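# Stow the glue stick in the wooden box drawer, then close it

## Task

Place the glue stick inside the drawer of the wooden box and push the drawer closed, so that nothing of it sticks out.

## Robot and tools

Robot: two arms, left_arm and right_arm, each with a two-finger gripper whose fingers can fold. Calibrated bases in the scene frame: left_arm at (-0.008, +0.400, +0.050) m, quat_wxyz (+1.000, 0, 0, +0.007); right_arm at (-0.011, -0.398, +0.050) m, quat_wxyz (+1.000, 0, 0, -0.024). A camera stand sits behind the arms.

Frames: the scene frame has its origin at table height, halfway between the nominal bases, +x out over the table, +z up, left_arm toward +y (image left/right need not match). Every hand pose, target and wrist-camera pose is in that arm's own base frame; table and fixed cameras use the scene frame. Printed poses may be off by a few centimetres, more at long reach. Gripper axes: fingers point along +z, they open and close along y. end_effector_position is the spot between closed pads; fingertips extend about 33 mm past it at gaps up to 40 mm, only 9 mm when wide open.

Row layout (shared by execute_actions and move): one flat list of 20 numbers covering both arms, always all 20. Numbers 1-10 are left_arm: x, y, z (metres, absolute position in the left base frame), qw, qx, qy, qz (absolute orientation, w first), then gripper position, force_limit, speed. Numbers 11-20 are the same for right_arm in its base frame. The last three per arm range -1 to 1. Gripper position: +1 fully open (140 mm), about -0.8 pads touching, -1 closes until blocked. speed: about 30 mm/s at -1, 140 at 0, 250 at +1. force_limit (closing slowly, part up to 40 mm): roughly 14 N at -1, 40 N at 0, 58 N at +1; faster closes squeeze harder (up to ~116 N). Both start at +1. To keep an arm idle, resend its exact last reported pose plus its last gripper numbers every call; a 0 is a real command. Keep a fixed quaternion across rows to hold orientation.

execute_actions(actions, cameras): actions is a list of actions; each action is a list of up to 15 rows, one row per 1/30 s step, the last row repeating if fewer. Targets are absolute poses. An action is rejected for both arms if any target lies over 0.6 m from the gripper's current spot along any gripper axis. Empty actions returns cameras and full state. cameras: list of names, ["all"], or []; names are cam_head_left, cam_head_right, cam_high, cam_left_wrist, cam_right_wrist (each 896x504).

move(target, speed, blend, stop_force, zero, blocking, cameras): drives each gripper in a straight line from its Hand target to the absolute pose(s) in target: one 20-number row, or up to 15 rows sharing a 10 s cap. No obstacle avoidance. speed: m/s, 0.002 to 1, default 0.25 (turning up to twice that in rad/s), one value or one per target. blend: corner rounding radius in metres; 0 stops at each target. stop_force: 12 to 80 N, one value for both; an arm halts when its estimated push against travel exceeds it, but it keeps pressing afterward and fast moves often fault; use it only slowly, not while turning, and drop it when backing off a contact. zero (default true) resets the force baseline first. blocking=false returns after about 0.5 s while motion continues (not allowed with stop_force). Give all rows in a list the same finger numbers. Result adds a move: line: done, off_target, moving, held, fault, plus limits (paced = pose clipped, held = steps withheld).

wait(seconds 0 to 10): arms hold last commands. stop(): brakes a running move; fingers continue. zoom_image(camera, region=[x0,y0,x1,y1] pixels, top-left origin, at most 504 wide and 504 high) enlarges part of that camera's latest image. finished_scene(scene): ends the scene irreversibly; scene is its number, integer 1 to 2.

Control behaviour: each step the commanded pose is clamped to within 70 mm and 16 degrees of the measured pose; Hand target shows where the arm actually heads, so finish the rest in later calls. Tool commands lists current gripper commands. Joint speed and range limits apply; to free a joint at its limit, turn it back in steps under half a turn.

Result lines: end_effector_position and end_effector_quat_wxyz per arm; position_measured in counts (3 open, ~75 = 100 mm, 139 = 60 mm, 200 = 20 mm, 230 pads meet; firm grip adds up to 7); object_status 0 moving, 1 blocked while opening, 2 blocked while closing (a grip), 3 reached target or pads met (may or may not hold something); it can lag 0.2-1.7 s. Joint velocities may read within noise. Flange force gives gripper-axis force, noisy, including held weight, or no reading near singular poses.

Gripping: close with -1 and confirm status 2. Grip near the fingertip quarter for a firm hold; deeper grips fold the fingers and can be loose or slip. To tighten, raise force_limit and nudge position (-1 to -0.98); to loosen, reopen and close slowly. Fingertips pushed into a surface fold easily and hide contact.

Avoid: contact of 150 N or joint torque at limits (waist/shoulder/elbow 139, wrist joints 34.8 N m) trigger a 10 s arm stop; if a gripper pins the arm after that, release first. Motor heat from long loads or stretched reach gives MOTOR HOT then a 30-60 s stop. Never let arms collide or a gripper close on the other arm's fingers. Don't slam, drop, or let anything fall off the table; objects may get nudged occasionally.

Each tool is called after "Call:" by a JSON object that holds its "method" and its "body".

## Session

Call:
{"method": "execute_actions", "body": {"actions": []}}

Call:
{"method": "zoom_image", "body": {"camera": "cam_high", "region": [270, 180, 530, 350]}}

Scene clock: 0.00 s.
left_arm: end_effector_position=(+0.4151, -0.2951, +0.2356) position_measured=3 object_status=3 end_effector_quat_wxyz=(+0.571, +0.326, -0.671, +0.341) | right_arm: end_effector_position=(+0.3180, -0.1147, +0.3175) position_measured=3 object_status=3 end_effector_quat_wxyz=(-0.367, -0.375, +0.672, -0.522)
Joint positions: left_arm=[0.128 0.611 -0.213 0.939 -1.934 -1.072] | right_arm=[0.809 0.069 -0.634 0.751 -2.064 -1.462]
Joint velocities: within noise
Flange force (N): no reading
Hand target: left_arm +0.4151, -0.2951, +0.2356; +0.571, +0.326, -0.671, +0.341 | right_arm +0.3180, -0.1147, +0.3175; -0.367, -0.375, +0.672, -0.522
Tool commands: left_gripper/position=+1.0 left_gripper/force_limit=+1.0 left_gripper/speed=+1.0 right_gripper/position=+1.0 right_gripper/force_limit=+1.0 right_gripper/speed=+1.0

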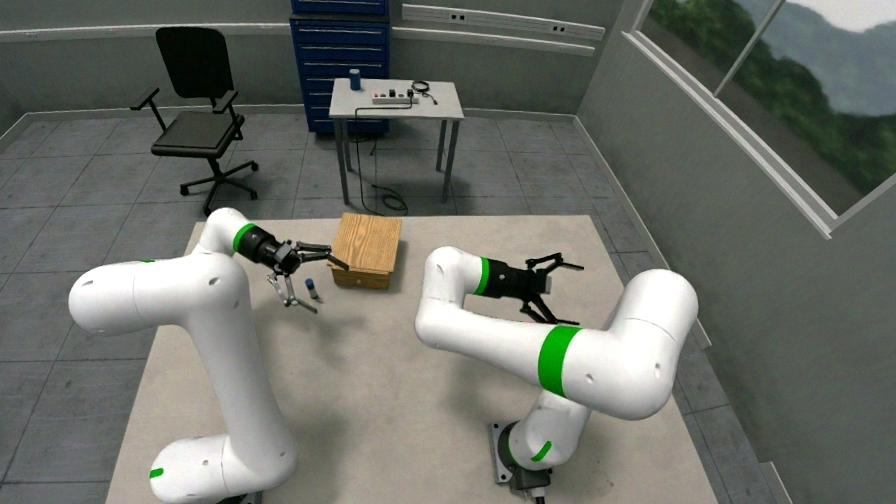

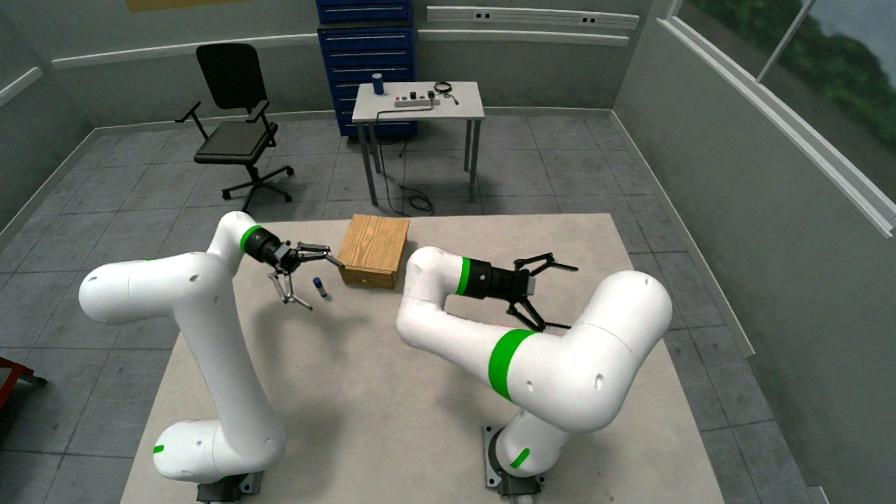

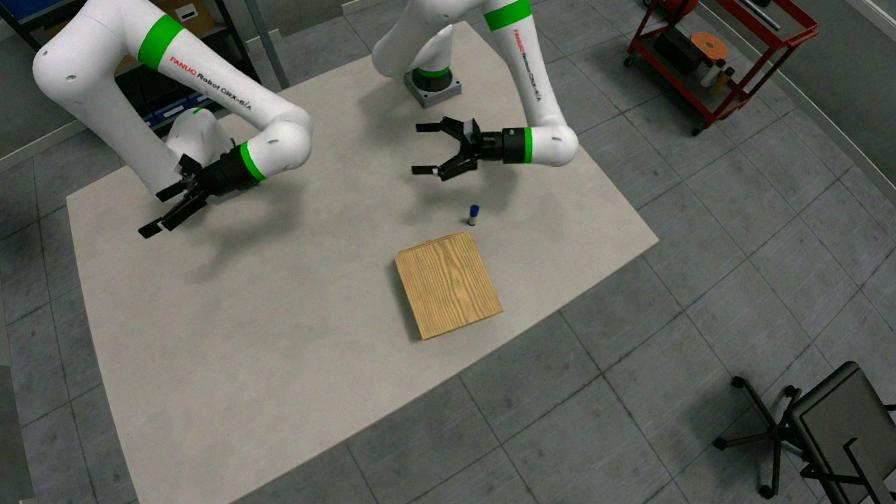

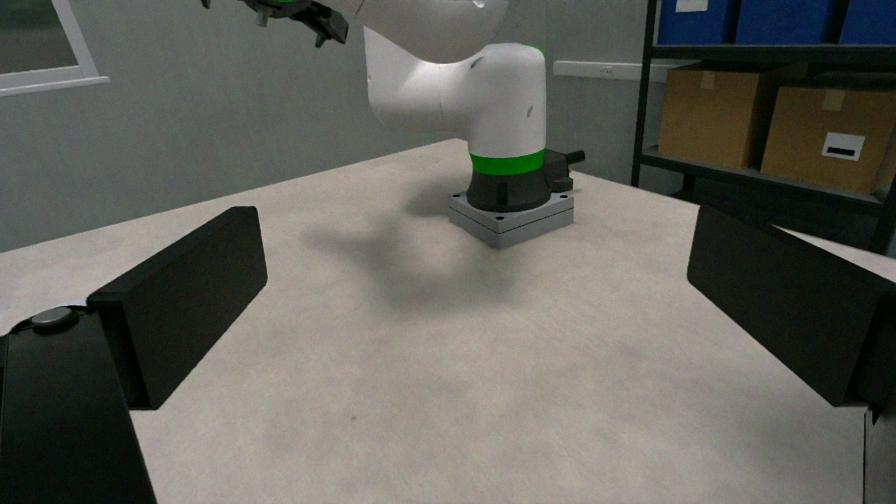

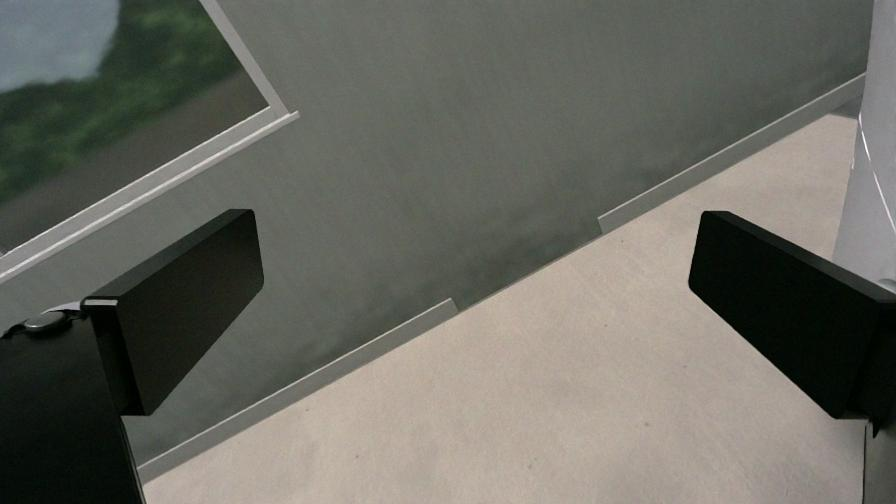

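Scaled by 1.938 from the camera's 896x504 image, which has a finer 1280x720 frame.

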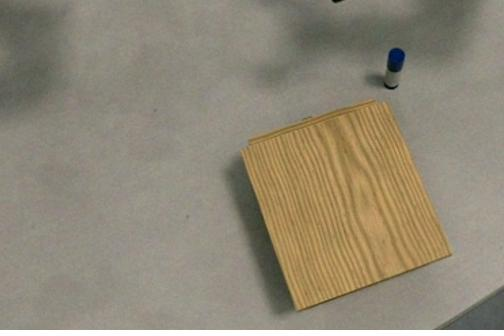

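Call:
{"method": "move", "body": {"target": [[0.38,-0.19,0.24,0,0.906,0,0.423,0.3,-0.5,1,0.40,0.30,0.22,0,0.906,0,0.423,0.2,-0.5,1],[0.42,-0.19,0.15,0,0.906,0,0.423,0.3,-0.5,1,0.43,0.37,0.15,0,0.906,0,0.423,0.2,-0.5,1]], "speed": 0.4, "blend": [0.03,0], "cameras": ["all"]}}

Scene clock: 5.33 s.
left_arm: end_effector_position=(+0.4200, -0.1900, +0.1500) position_measured=91 object_status=3 end_effector_quat_wxyz=(+0.000, +0.906, +0.000, +0.423) | right_arm: end_effector_position=(+0.4300, +0.3700, +0.1500) position_measured=104 object_status=3 end_effector_quat_wxyz=(+0.000, +0.906, +0.000, +0.423)
Joint positions: left_arm=[-0.458 -0.471 -0.699 -0.625 -0.618 2.409] | right_arm=[1.297 0.019 -0.757 1.17 -0.93 -0.542]
Flange force (N): left_arm=no reading | right_arm=[3.5 2.8 2.2]
Hand target: left_arm +0.4200, -0.1900, +0.1500; +0.000, +0.906, +0.000, +0.423 | right_arm +0.4300, +0.3700, +0.1500; +0.000, +0.906, +0.000, +0.423
Off the commanded pose: left_arm 0.000 m, 0 deg | right_arm 0.000 m, 0 deg.
move: done

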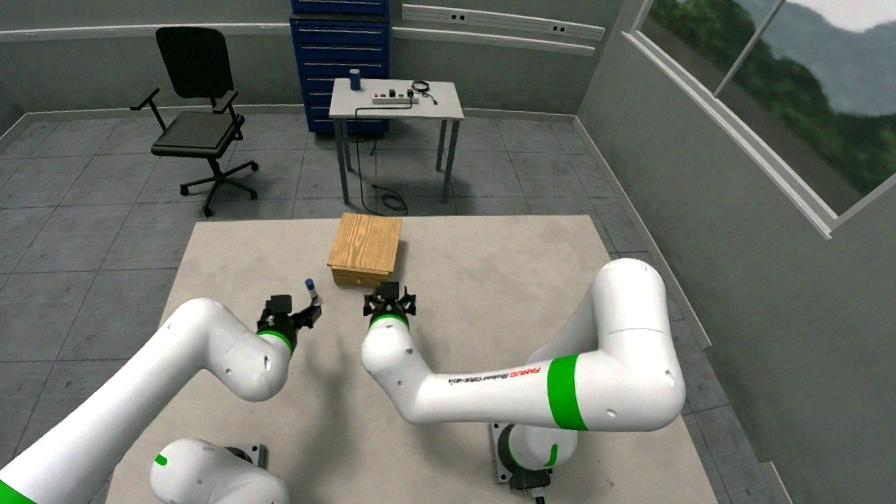

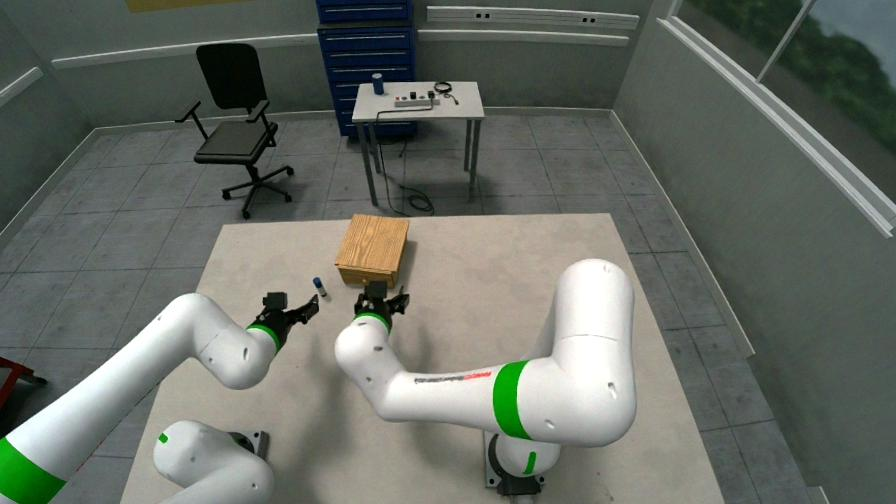

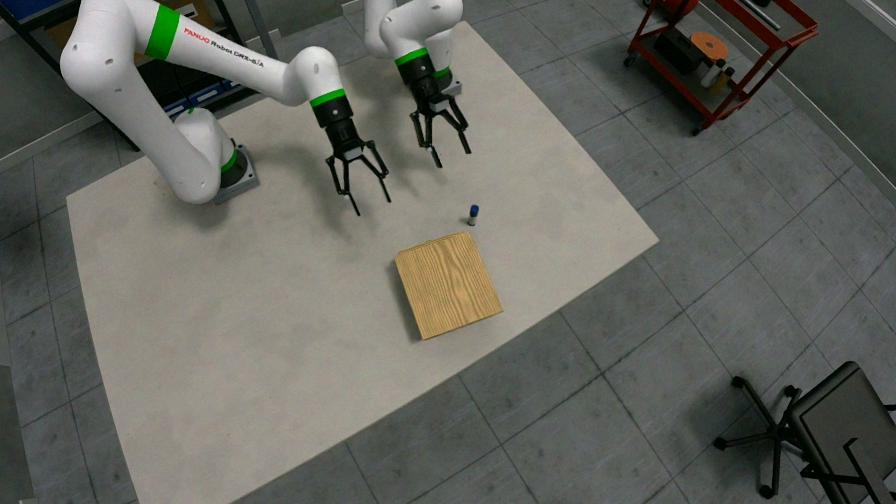

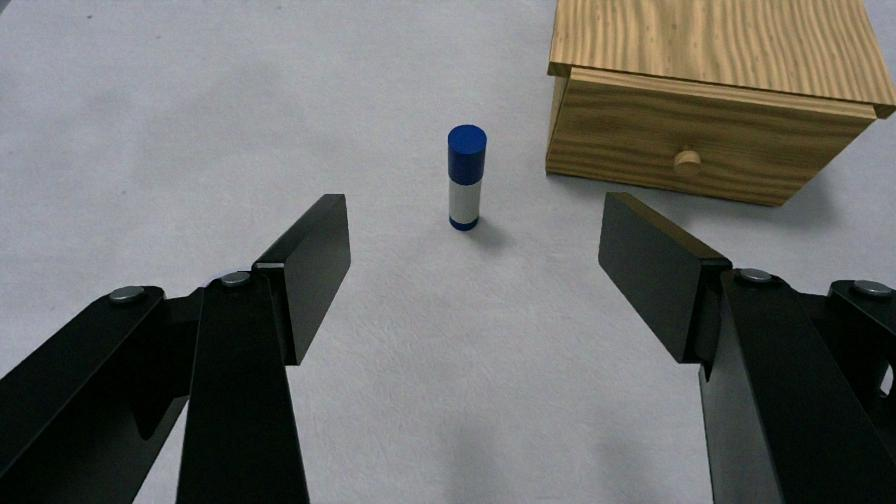

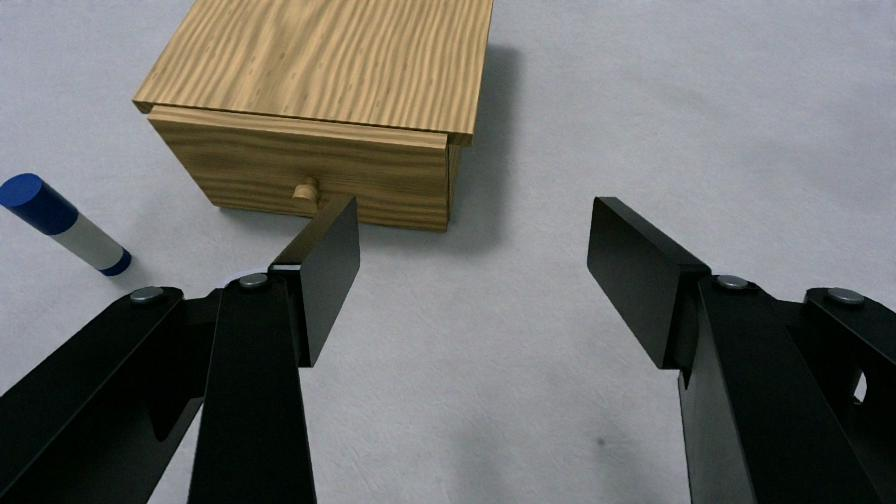

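Call:
{"method": "move", "body": {"target": [0.475,-0.194,0.04,0,0.819,0,0.574,0.3,-0.5,1,0.43,0.30,0.13,0.034,0.864,-0.0593,0.499,0.2,-0.5,1], "speed": 0.3, "cameras": ["cam_left_wrist","cam_right_wrist"]}}

Scene clock: 7.73 s.
left_arm: end_effector_position=(+0.4750, -0.1942, +0.0409) position_measured=91 object_status=3 end_effector_quat_wxyz=(-0.012, +0.831, -0.003, +0.556) | right_arm: end_effector_position=(+0.4300, +0.3000, +0.1300) position_measured=104 object_status=3 end_effector_quat_wxyz=(+0.034, +0.864, -0.059, +0.499)
Joint positions: left_arm=[-1.018 0.17 -0.704 -1.715 -0.934 3.928] | right_arm=[1.296 0.044 -0.937 1.365 -1.068 -0.891]
Flange force (N): left_arm=[3.5 -4.5 -4.0] | right_arm=[5.2 3.7 4.9]
Hand target: left_arm +0.4750, -0.1942, +0.0408; -0.012, +0.831, -0.003, +0.556 | right_arm +0.4300, +0.3000, +0.1300; +0.034, +0.864, -0.059, +0.499
Off the commanded pose: left_arm 0.001 m, 3 deg | right_arm 0.000 m, 0 deg.
joint sent to its limit (left arm) — joint 6 (wrist roll), upper limit. The joint targets are off in orientation, not in position.
move: off_target (left_arm); limits=paced
Images, in order (width x height): cam_left_wrist 896x504, cam_right_wrist 896x504.

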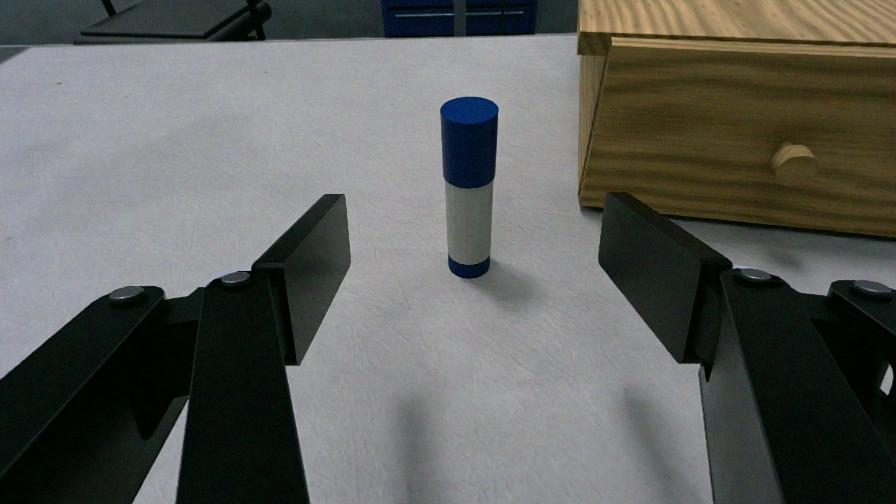

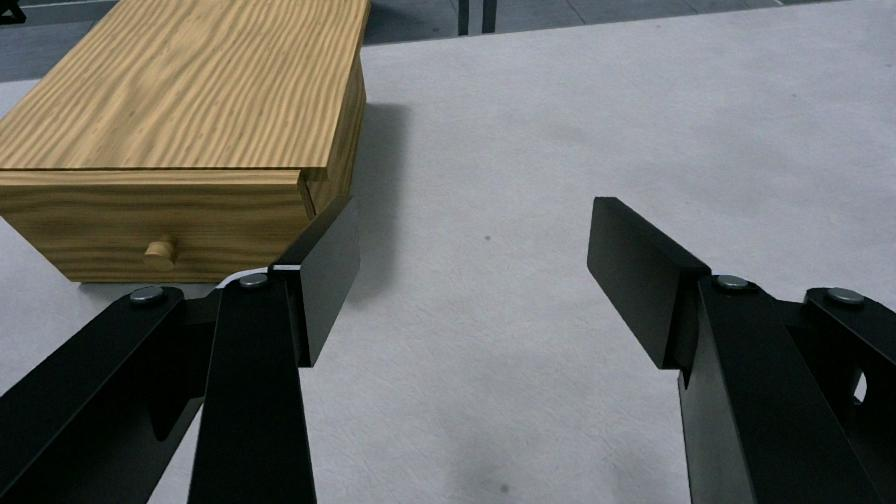

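Call:
{"method": "move", "body": {"target": [0.488,-0.227,0.035,-0.0997,0.807,0.142,0.565,0.3,-0.5,1,0.43,0.30,0.13,0.034,0.864,-0.0593,0.499,0.2,-0.5,1], "speed": 0.25, "cameras": ["cam_left_wrist"]}}

Scene clock: 9.10 s.
left_arm: end_effector_position=(+0.4808, -0.2108, +0.0374) position_measured=91 object_status=3 end_effector_quat_wxyz=(-0.055, +0.823, +0.069, +0.562) | right_arm: end_effector_position=(+0.4300, +0.3000, +0.1300) position_measured=104 object_status=3 end_effector_quat_wxyz=(+0.034, +0.864, -0.059, +0.499)
Joint positions: left_arm=[-1.05 0.31 -0.539 -1.562 -1.073 3.91] | right_arm=[1.296 0.044 -0.937 1.365 -1.068 -0.891]
Flange force (N): left_arm=[6.6 -5.3 -4.8] | right_arm=[4.3 2.9 4.9]
Hand target: left_arm +0.4808, -0.2107, +0.0374; -0.055, +0.823, +0.069, +0.562 | right_arm +0.4300, +0.3000, +0.1300; +0.034, +0.864, -0.059, +0.499
Off the commanded pose: left_arm 0.018 m, 10 deg | right_arm 0.000 m, 0 deg.
move: held (left_arm; a check stopped the path); limits=held
pose unreachable (left arm): on one or more control steps of this call, first in action 0 (counted from 0), this arm could not follow its commanded pose, so it was not sent that pose on those steps. It may still have moved: this result reports where it is.
cause: moving toward the commanded pose would bring a part of the arm too close to another arm (a part of this arm just beyond joint 4 (forearm roll) and a part of the right arm just beyond its joint 5 (wrist pitch), along the way the arms are being sent, or toward where that arm still pushes).
Images, in order (width x height): cam_left_wrist 896x504.

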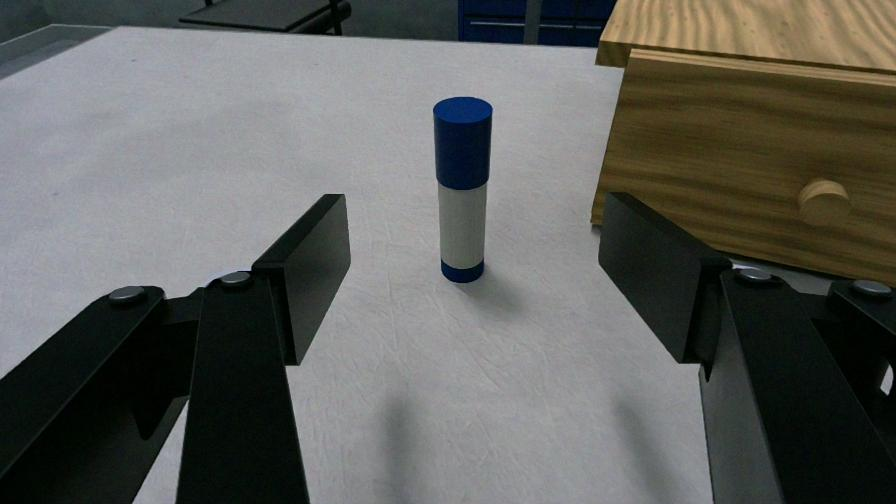

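Call:
{"method": "move", "body": {"target": [[0.4808,-0.2107,0.0374,-0.055,0.823,0.069,0.562,0.3,-0.5,1,0.42,0.12,0.16,0.034,0.864,-0.0593,0.499,0.2,-0.5,1],[0.488,-0.227,0.035,-0.0997,0.807,0.142,0.565,0.3,-0.5,1,0.42,0.08,0.18,0.034,0.864,-0.0593,0.499,0.2,-0.5,1]], "speed": 0.3, "blend": [0.01,0], "cameras": ["cam_left_wrist","cam_head_right"]}}

Scene clock: 10.93 s.
left_arm: end_effector_position=(+0.4880, -0.2270, +0.0350) position_measured=91 object_status=3 end_effector_quat_wxyz=(-0.100, +0.807, +0.142, +0.565) | right_arm: end_effector_position=(+0.4205, +0.0806, +0.1809) position_measured=104 object_status=3 end_effector_quat_wxyz=(+0.056, +0.885, -0.075, +0.456)
Joint positions: left_arm=[-1.056 0.443 -0.358 -1.435 -1.209 3.888] | right_arm=[1.09 -0.621 -1.187 1.131 -1.052 -0.322]
Flange force (N): left_arm=[5.2 -4.8 -1.7] | right_arm=no reading
Hand target: left_arm +0.4880, -0.2270, +0.0350; -0.100, +0.807, +0.142, +0.565 | right_arm +0.4205, +0.0806, +0.1809; +0.056, +0.885, -0.075, +0.456
Off the commanded pose: left_arm 0.000 m, 0 deg | right_arm 0.001 m, 6 deg.
joint sent to its limit (right arm) — joint 3 (elbow), lower limit, where the elbow is as bent as it goes. The joint targets are off in orientation, not in position.
move: off_target (right_arm)
Images, in order (width x height): cam_head_right 896x504, cam_left_wrist 896x504.

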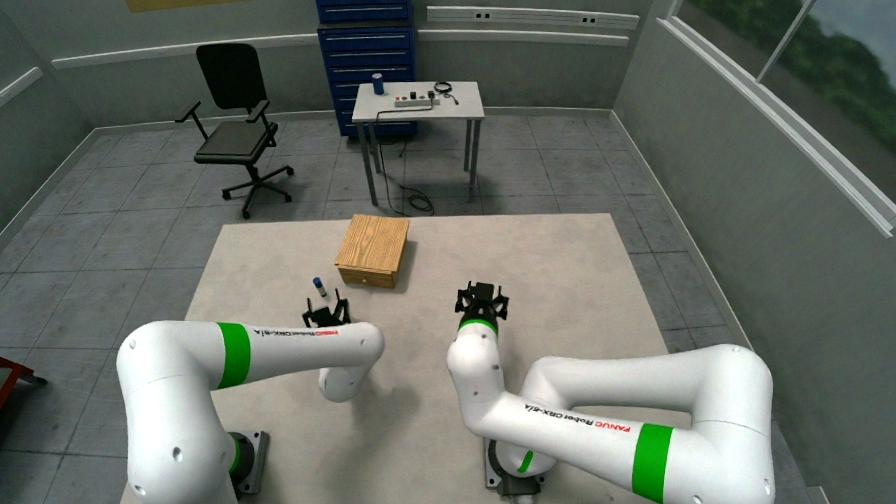

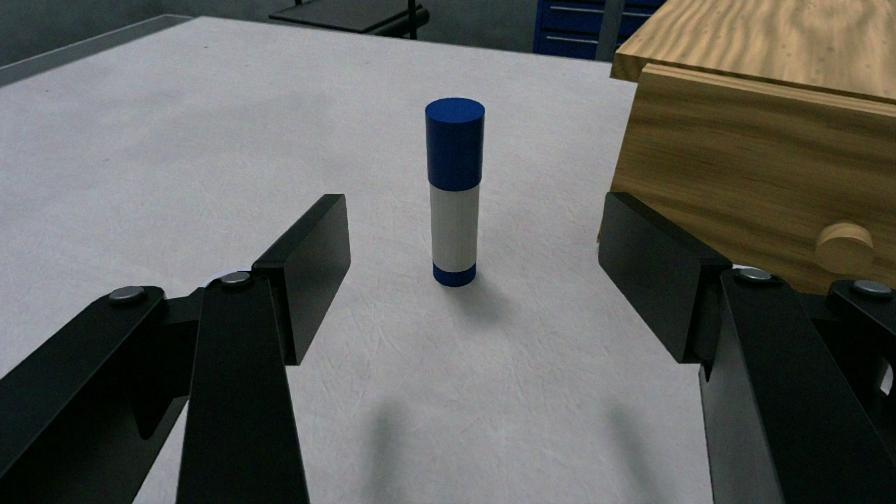

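Call:
{"method": "move", "body": {"target": [0.554,-0.197,0.012,-0.0997,0.807,0.142,0.565,0.3,-0.5,1,0.4205,0.0806,0.1809,0.056,0.885,-0.075,0.456,0.2,-0.5,1], "speed": 0.15}}

Call:
{"method": "move", "body": {"target": [0.554,-0.197,0.012,-0.0997,0.807,0.142,0.565,-1,-0.5,-1,0.4205,0.0806,0.1809,0.056,0.885,-0.075,0.456,0.2,-0.5,1]}}

Call:
{"method": "wait", "body": {"seconds": 0.5, "cameras": ["cam_left_wrist"]}}

Scene clock: 12.10 s.
left_arm: end_effector_position=(+0.5540, -0.1970, +0.0120) position_measured=91 object_status=3 end_effector_quat_wxyz=(-0.100, +0.807, +0.142, +0.565) | right_arm: end_effector_position=(+0.4205, +0.0806, +0.1810) position_measured=104 object_status=3 end_effector_quat_wxyz=(+0.056, +0.885, -0.075, +0.456)
Joint positions: left_arm=[-0.911 0.518 -0.323 -1.556 -1.108 3.924] | right_arm=[1.089 -0.621 -1.187 1.131 -1.051 -0.321]
Flange force (N): left_arm=[4.4 -4.4 -3.3] | right_arm=no reading
Hand target: left_arm +0.5540, -0.1970, +0.0120; -0.100, +0.807, +0.142, +0.565 | right_arm +0.4205, +0.0806, +0.1810; +0.056, +0.885, -0.075, +0.456
Off the commanded pose: left_arm 0.000 m, 0 deg | right_arm 0.000 m, 0 deg.
joint sent to its limit (right arm) — joint 3 (elbow), lower limit, where the elbow is as bent as it goes. The joint targets still meet the commanded pose.
move: done

Scene clock: 14.53 s.
left_arm: end_effector_position=(+0.5540, -0.1970, +0.0120) position_measured=194 object_status=0 end_effector_quat_wxyz=(-0.100, +0.807, +0.142, +0.565) | right_arm: end_effector_position=(+0.4205, +0.0806, +0.1810) position_measured=104 object_status=3 end_effector_quat_wxyz=(+0.056, +0.885, -0.075, +0.456)
Joint positions: left_arm=[-0.911 0.518 -0.323 -1.556 -1.108 3.924] | right_arm=[1.089 -0.621 -1.187 1.131 -1.051 -0.321]
Flange force (N): left_arm=[5.2 -4.6 -3.2] | right_arm=no reading
Hand target: left_arm +0.5540, -0.1970, +0.0120; -0.100, +0.807, +0.142, +0.565 | right_arm +0.4205, +0.0806, +0.1810; +0.056, +0.885, -0.075, +0.456
Off the commanded pose: left_arm 0.000 m, 0 deg | right_arm 0.000 m, 0 deg.
joint sent to its limit (right arm) — joint 3 (elbow), lower limit, where the elbow is as bent as it goes. The joint targets still meet the commanded pose.
move: done

Scene clock: 15.03 s.
left_arm: end_effector_position=(+0.5540, -0.1970, +0.0120) position_measured=194 object_status=2 end_effector_quat_wxyz=(-0.100, +0.807, +0.142, +0.565) | right_arm: end_effector_position=(+0.4205, +0.0806, +0.1810) position_measured=104 object_status=3 end_effector_quat_wxyz=(+0.056, +0.885, -0.075, +0.456)
Joint positions: left_arm=[-0.911 0.518 -0.323 -1.556 -1.108 3.924] | right_arm=[1.089 -0.621 -1.187 1.131 -1.051 -0.321]
Flange force (N): left_arm=[5.3 -4.5 -2.9] | right_arm=no reading
Hand target: left_arm +0.5540, -0.1970, +0.0120; -0.100, +0.807, +0.142, +0.565 | right_arm +0.4205, +0.0806, +0.1810; +0.056, +0.885, -0.075, +0.456
Tool commands: left_gripper/position=-1.0 left_gripper/force_limit=-0.5 left_gripper/speed=-1.0 right_gripper/position=+0.2 right_gripper/force_limit=-0.5 right_gripper/speed=+1.0
Off the commanded pose: left_arm 0.000 m, 0 deg | right_arm 0.000 m, 0 deg.
wait: 0.50 s; at rest by 0.17 s
Images, in order (width x height): cam_left_wrist 896x504.

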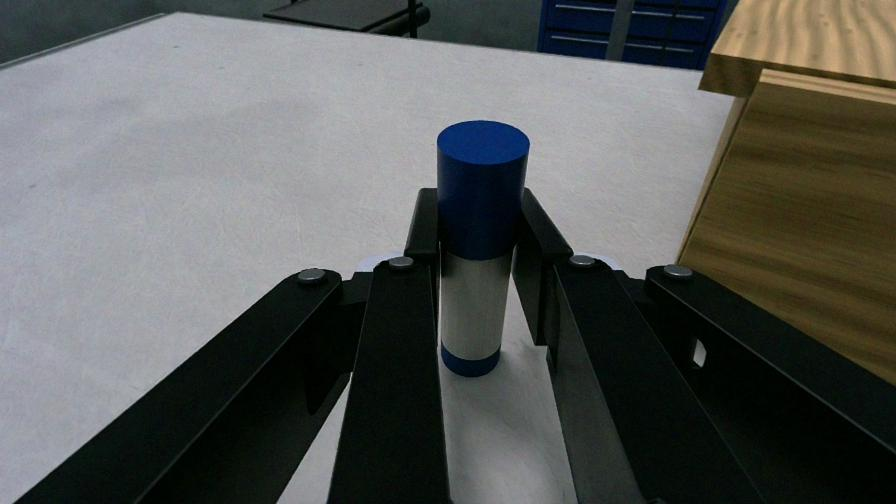

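Call:
{"method": "move", "body": {"target": [[0.535,-0.20,0.06,-0.0997,0.807,0.142,0.565,-1,-0.5,-1,0.4205,0.0806,0.1809,0.056,0.885,-0.075,0.456,0.2,-0.5,1],[0.47,-0.13,0.14,-0.0997,0.807,0.142,0.565,-1,-0.5,-1,0.4205,0.0806,0.1809,0.056,0.885,-0.075,0.456,0.2,-0.5,1],[0.42,-0.05,0.25,0.110,0.762,0.624,-0.135,-1,-0.5,-1,0.4205,0.0806,0.1809,0.056,0.885,-0.075,0.456,0.2,-0.5,1]], "speed": 0.3, "blend": [0.02,0.03,0], "cameras": ["cam_left_wrist","cam_head_right","cam_high"]}}

Scene clock: 19.33 s.
left_arm: end_effector_position=(+0.4200, -0.0500, +0.2500) position_measured=194 object_status=2 end_effector_quat_wxyz=(+0.110, +0.762, +0.624, -0.135) | right_arm: end_effector_position=(+0.4205, +0.0806, +0.1810) position_measured=104 object_status=3 end_effector_quat_wxyz=(+0.056, +0.885, -0.075, +0.456)
Joint positions: left_arm=[0.437 0.002 -0.105 0.281 -1.674 2.505] | right_arm=[1.089 -0.621 -1.187 1.131 -1.051 -0.321]
Flange force (N): left_arm=[-1.4 -5.5 3.4] | right_arm=no reading
Hand target: left_arm +0.4200, -0.0500, +0.2500; +0.110, +0.762, +0.624, -0.135 | right_arm +0.4205, +0.0806, +0.1810; +0.056, +0.885, -0.075, +0.456
Off the commanded pose: left_arm 0.000 m, 0 deg | right_arm 0.000 m, 0 deg.
joint sent to its limit (right arm) — joint 3 (elbow), lower limit, where the elbow is as bent as it goes. The joint targets still meet the commanded pose.
move: done
Images, in order (width x height): cam_head_right 896x504, cam_high 896x504, cam_left_wrist 896x504.

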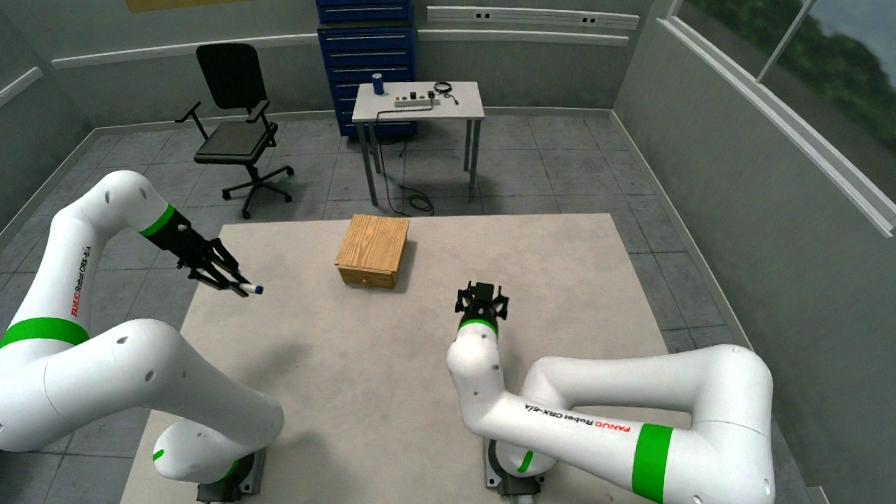

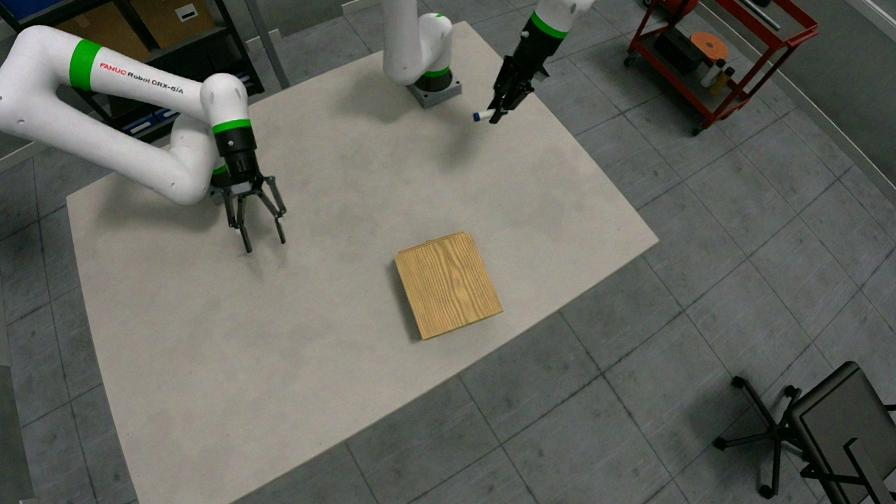

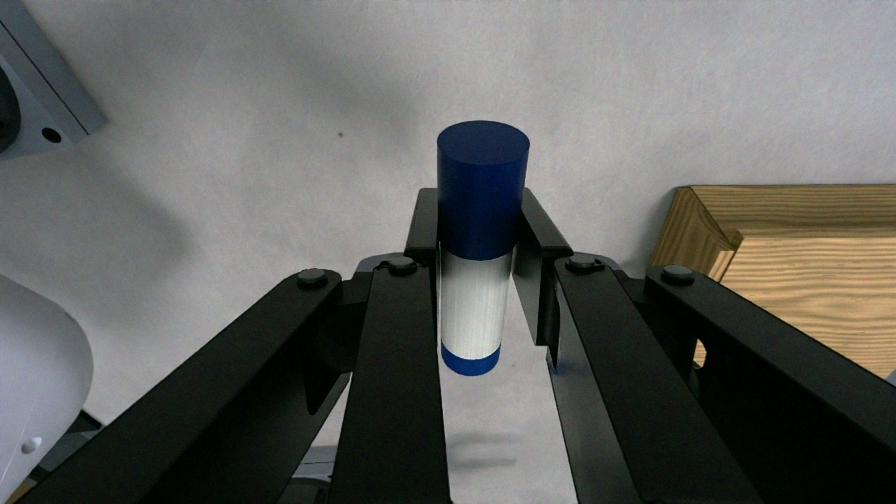

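Call:
{"method": "move", "body": {"target": [[0.42,-0.05,0.25,0.110,0.762,0.624,-0.135,-1,-0.5,-1,0.44,0.35,0.12,0.034,0.864,-0.0593,0.499,0.2,-0.5,1],[0.42,-0.05,0.25,0.110,0.762,0.624,-0.135,-1,-0.5,-1,0.4905,0.498,0.05,0.034,0.864,-0.0593,0.499,0.2,-0.5,1]], "speed": 0.3, "blend": [0.03,0], "cameras": ["cam_right_wrist"]}}

Scene clock: 21.53 s.
left_arm: end_effector_position=(+0.4200, -0.0500, +0.2500) position_measured=194 object_status=2 end_effector_quat_wxyz=(+0.110, +0.762, +0.624, -0.135) | right_arm: end_effector_position=(+0.4905, +0.4980, +0.0500) position_measured=104 object_status=3 end_effector_quat_wxyz=(+0.034, +0.864, -0.059, +0.499)
Joint positions: left_arm=[0.437 0.002 -0.105 0.281 -1.674 2.505] | right_arm=[1.283 0.602 -0.404 1.39 -1.056 -0.918]
Flange force (N): left_arm=[-1.2 -6.3 3.3] | right_arm=[4.8 4.7 0.4]
Hand target: left_arm +0.4200, -0.0500, +0.2500; +0.110, +0.762, +0.624, -0.135 | right_arm +0.4905, +0.4980, +0.0500; +0.034, +0.864, -0.059, +0.499
Off the commanded pose: left_arm 0.000 m, 0 deg | right_arm 0.000 m, 0 deg.
move: done
Images, in order (width x height): cam_right_wrist 896x504.

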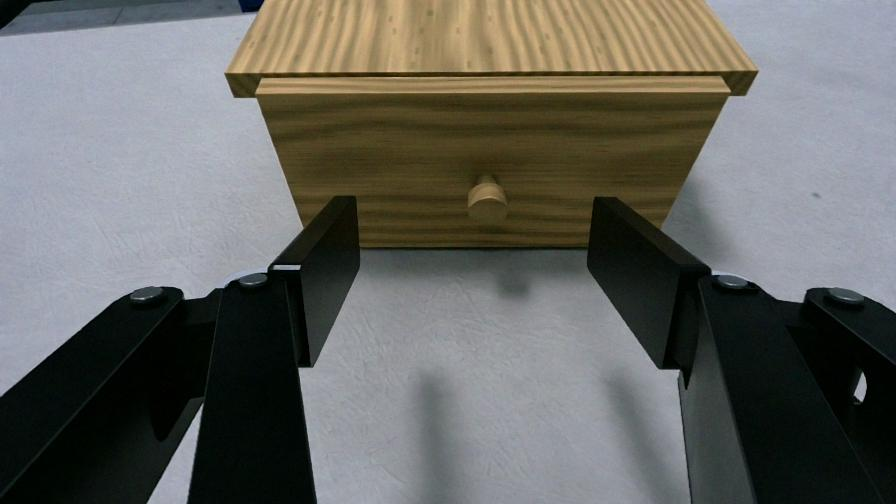

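Call:
{"method": "move", "body": {"target": [0.42,-0.05,0.25,0.110,0.762,0.624,-0.135,-1,-0.5,-1,0.538,0.480,0.0195,0.034,0.864,-0.0593,0.499,0.2,-0.5,1], "speed": 0.15, "cameras": ["cam_right_wrist"]}}

Scene clock: 22.63 s.
left_arm: end_effector_position=(+0.4200, -0.0500, +0.2500) position_measured=194 object_status=2 end_effector_quat_wxyz=(+0.110, +0.762, +0.624, -0.135) | right_arm: end_effector_position=(+0.5380, +0.4800, +0.0195) position_measured=104 object_status=3 end_effector_quat_wxyz=(+0.034, +0.864, -0.059, +0.499)
Joint positions: left_arm=[0.437 0.002 -0.105 0.281 -1.674 2.505] | right_arm=[1.163 0.653 -0.411 1.523 -0.989 -0.977]
Flange force (N): left_arm=[-1.1 -6.5 3.4] | right_arm=[5.0 5.3 -0.5]
Hand target: left_arm +0.4200, -0.0500, +0.2500; +0.110, +0.762, +0.624, -0.135 | right_arm +0.5380, +0.4800, +0.0195; +0.034, +0.864, -0.059, +0.499
Off the commanded pose: left_arm 0.000 m, 0 deg | right_arm 0.000 m, 0 deg.
move: done
Images, in order (width x height): cam_right_wrist 896x504.

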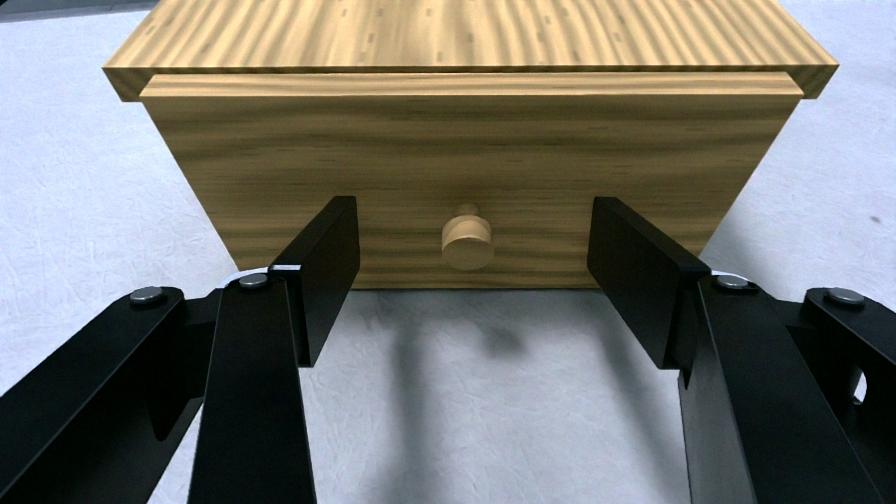

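Call:
{"method": "move", "body": {"target": [0.42,-0.05,0.25,0.110,0.762,0.624,-0.135,-1,-0.5,-1,0.5435,0.4795,0.0185,0.034,0.864,-0.0593,0.499,0.2,-0.5,1], "speed": 0.1}}

Call:
{"method": "move", "body": {"target": [0.42,-0.05,0.25,0.110,0.762,0.624,-0.135,-1,-0.5,-1,0.5435,0.4795,0.0185,0.034,0.864,-0.0593,0.499,-1,-0.3,-0.6]}}

Call:
{"method": "wait", "body": {"seconds": 0.4, "cameras": ["cam_right_wrist"]}}

Scene clock: 23.53 s.
left_arm: end_effector_position=(+0.4200, -0.0500, +0.2500) position_measured=194 object_status=2 end_effector_quat_wxyz=(+0.110, +0.762, +0.624, -0.135) | right_arm: end_effector_position=(+0.5435, +0.4795, +0.0185) position_measured=104 object_status=3 end_effector_quat_wxyz=(+0.034, +0.864, -0.059, +0.499)
Joint positions: left_arm=[0.437 0.002 -0.105 0.281 -1.674 2.505] | right_arm=[1.152 0.658 -0.406 1.532 -0.984 -0.976]
Flange force (N): left_arm=[-1.3 -6.4 3.4] | right_arm=[3.8 5.7 -4.0]
Hand target: left_arm +0.4200, -0.0500, +0.2500; +0.110, +0.762, +0.624, -0.135 | right_arm +0.5435, +0.4795, +0.0185; +0.034, +0.864, -0.059, +0.499
Off the commanded pose: left_arm 0.000 m, 0 deg | right_arm 0.000 m, 0 deg.
move: done

Scene clock: 24.63 s.
left_arm: end_effector_position=(+0.4200, -0.0500, +0.2500) position_measured=194 object_status=2 end_effector_quat_wxyz=(+0.110, +0.762, +0.624, -0.135) | right_arm: end_effector_position=(+0.5436, +0.4794, +0.0185) position_measured=206 object_status=0 end_effector_quat_wxyz=(+0.034, +0.864, -0.059, +0.499)
Joint positions: left_arm=[0.437 0.002 -0.105 0.281 -1.674 2.505] | right_arm=[1.152 0.658 -0.406 1.532 -0.984 -0.976]
Flange force (N): left_arm=[-0.9 -6.6 3.4] | right_arm=[3.3 8.7 -12.5]
Hand target: left_arm +0.4200, -0.0500, +0.2500; +0.110, +0.762, +0.624, -0.135 | right_arm +0.5435, +0.4795, +0.0185; +0.034, +0.864, -0.059, +0.499
Off the commanded pose: left_arm 0.000 m, 0 deg | right_arm 0.000 m, 0 deg.
move: done

Scene clock: 25.03 s.
left_arm: end_effector_position=(+0.4200, -0.0500, +0.2500) position_measured=194 object_status=2 end_effector_quat_wxyz=(+0.110, +0.762, +0.624, -0.135) | right_arm: end_effector_position=(+0.5435, +0.4794, +0.0185) position_measured=206 object_status=2 end_effector_quat_wxyz=(+0.034, +0.864, -0.059, +0.499)
Joint positions: left_arm=[0.437 0.002 -0.105 0.281 -1.674 2.505] | right_arm=[1.152 0.658 -0.406 1.532 -0.984 -0.976]
Flange force (N): left_arm=[-1.4 -6.2 3.3] | right_arm=[2.7 10.3 -11.7]
Hand target: left_arm +0.4200, -0.0500, +0.2500; +0.110, +0.762, +0.624, -0.135 | right_arm +0.5435, +0.4795, +0.0185; +0.034, +0.864, -0.059, +0.499
Tool commands: left_gripper/position=-1.0 left_gripper/force_limit=-0.5 left_gripper/speed=-1.0 right_gripper/position=-1.0 right_gripper/force_limit=-0.3 right_gripper/speed=-0.6
Off the commanded pose: left_arm 0.000 m, 0 deg | right_arm 0.000 m, 0 deg.
wait: 0.40 s; at rest by 0.17 s
Images, in order (width x height): cam_right_wrist 896x504.

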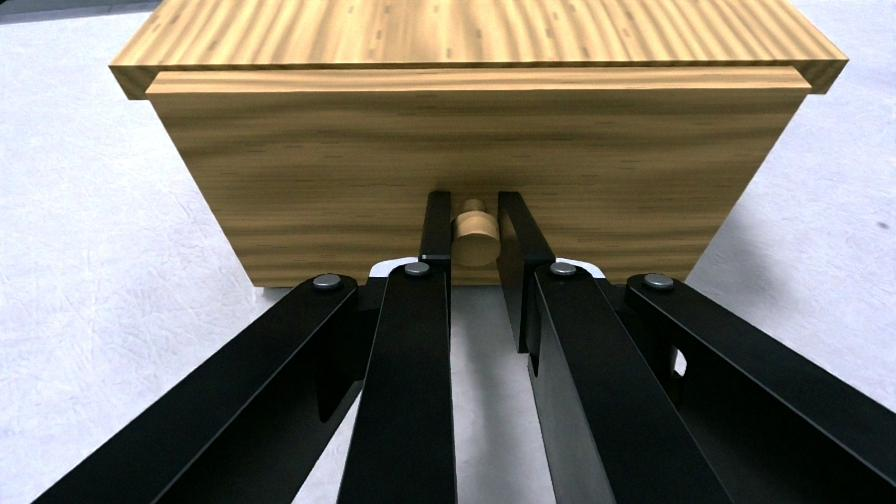

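Call:
{"method": "move", "body": {"target": [0.42,-0.05,0.25,0.110,0.762,0.624,-0.135,-1,-0.5,-1,0.4147,0.4973,0.0185,0.034,0.864,-0.0593,0.499,-1,-0.3,-0.6], "speed": 0.12, "stop_force": 30}}

Call:
{"method": "move", "body": {"target": [0.541,-0.30,0.14,0.110,0.762,0.624,-0.135,-1,-0.5,-1,0.4147,0.4973,0.0185,0.034,0.864,-0.0593,0.499,-1,-0.3,-0.6], "speed": 0.3, "cameras": ["all"]}}

Scene clock: 27.37 s.
left_arm: end_effector_position=(+0.4200, -0.0500, +0.2500) position_measured=194 object_status=2 end_effector_quat_wxyz=(+0.110, +0.762, +0.624, -0.135) | right_arm: end_effector_position=(+0.4147, +0.4973, +0.0185) position_measured=206 object_status=2 end_effector_quat_wxyz=(+0.034, +0.864, -0.059, +0.499)
Joint positions: left_arm=[0.437 0.002 -0.105 0.281 -1.674 2.505] | right_arm=[1.433 0.619 -0.468 1.31 -1.112 -1.026]
Flange force (N): left_arm=[-0.9 -6.7 3.4] | right_arm=[5.5 4.5 2.1]
Hand target: left_arm +0.4200, -0.0500, +0.2500; +0.110, +0.762, +0.624, -0.135 | right_arm +0.4147, +0.4973, +0.0185; +0.034, +0.864, -0.059, +0.499
Off the commanded pose: left_arm 0.000 m, 0 deg | right_arm 0.000 m, 0 deg.
move: done

Scene clock: 28.87 s.
left_arm: end_effector_position=(+0.5410, -0.3000, +0.1400) position_measured=194 object_status=2 end_effector_quat_wxyz=(+0.110, +0.762, +0.624, -0.135) | right_arm: end_effector_position=(+0.4147, +0.4973, +0.0185) position_measured=206 object_status=2 end_effector_quat_wxyz=(+0.034, +0.864, -0.059, +0.499)
Joint positions: left_arm=[-0.102 0.394 0.082 0.361 -1.311 2.942] | right_arm=[1.433 0.619 -0.468 1.31 -1.112 -1.026]
Flange force (N): left_arm=[1.3 -11.5 1.5] | right_arm=[5.6 4.3 2.0]
Hand target: left_arm +0.5410, -0.3000, +0.1400; +0.110, +0.762, +0.624, -0.135 | right_arm +0.4147, +0.4973, +0.0185; +0.034, +0.864, -0.059, +0.499
Off the commanded pose: left_arm 0.000 m, 0 deg | right_arm 0.000 m, 0 deg.
move: done

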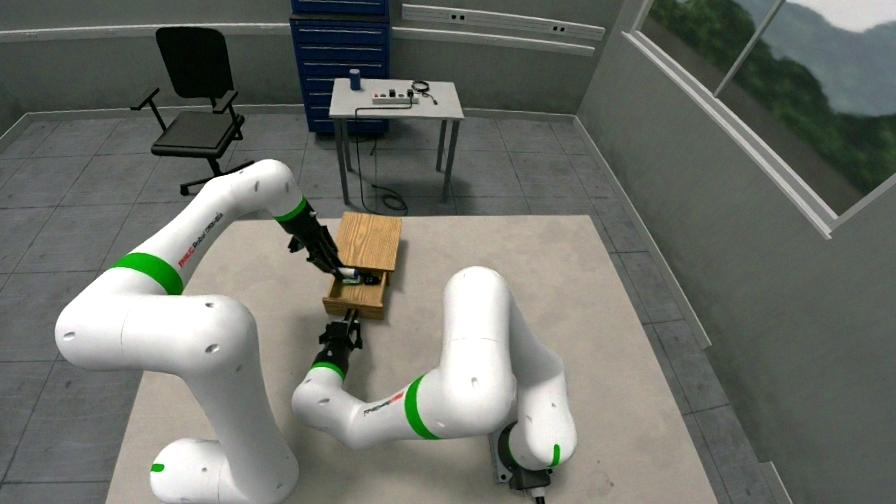

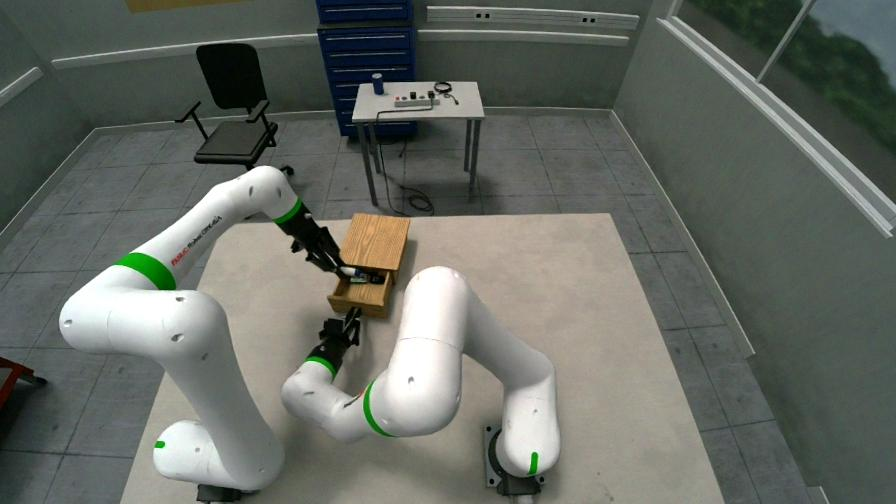

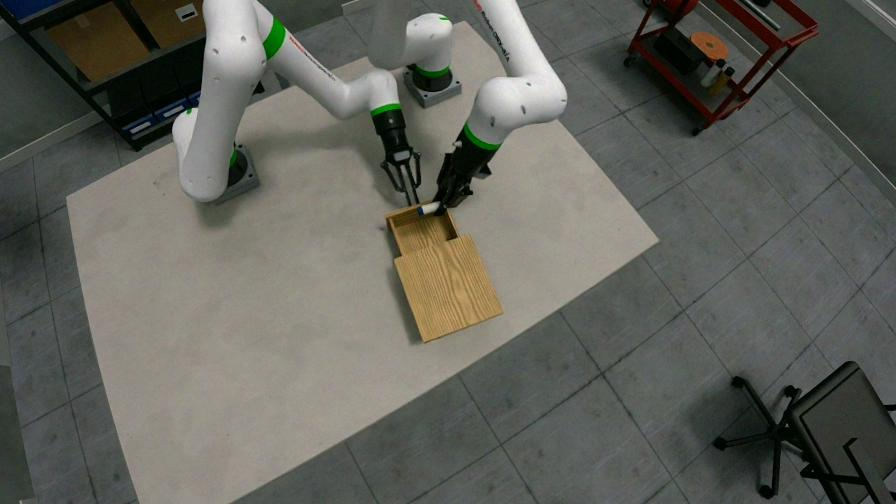

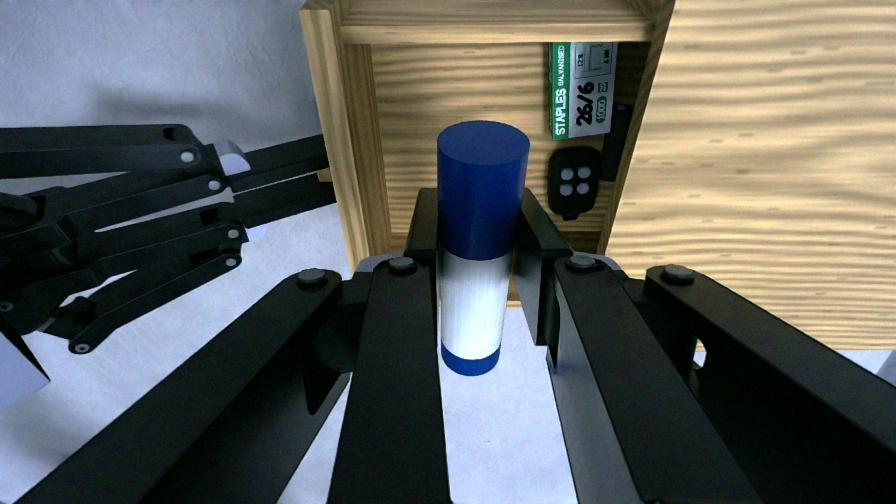

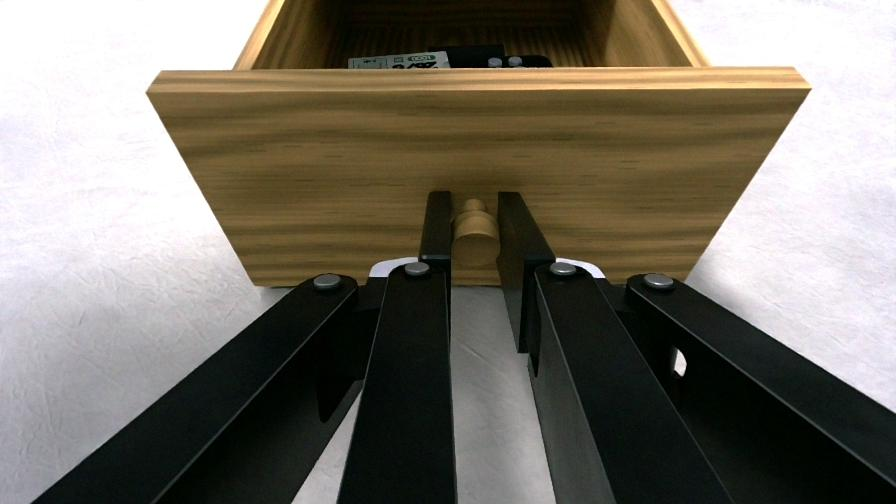

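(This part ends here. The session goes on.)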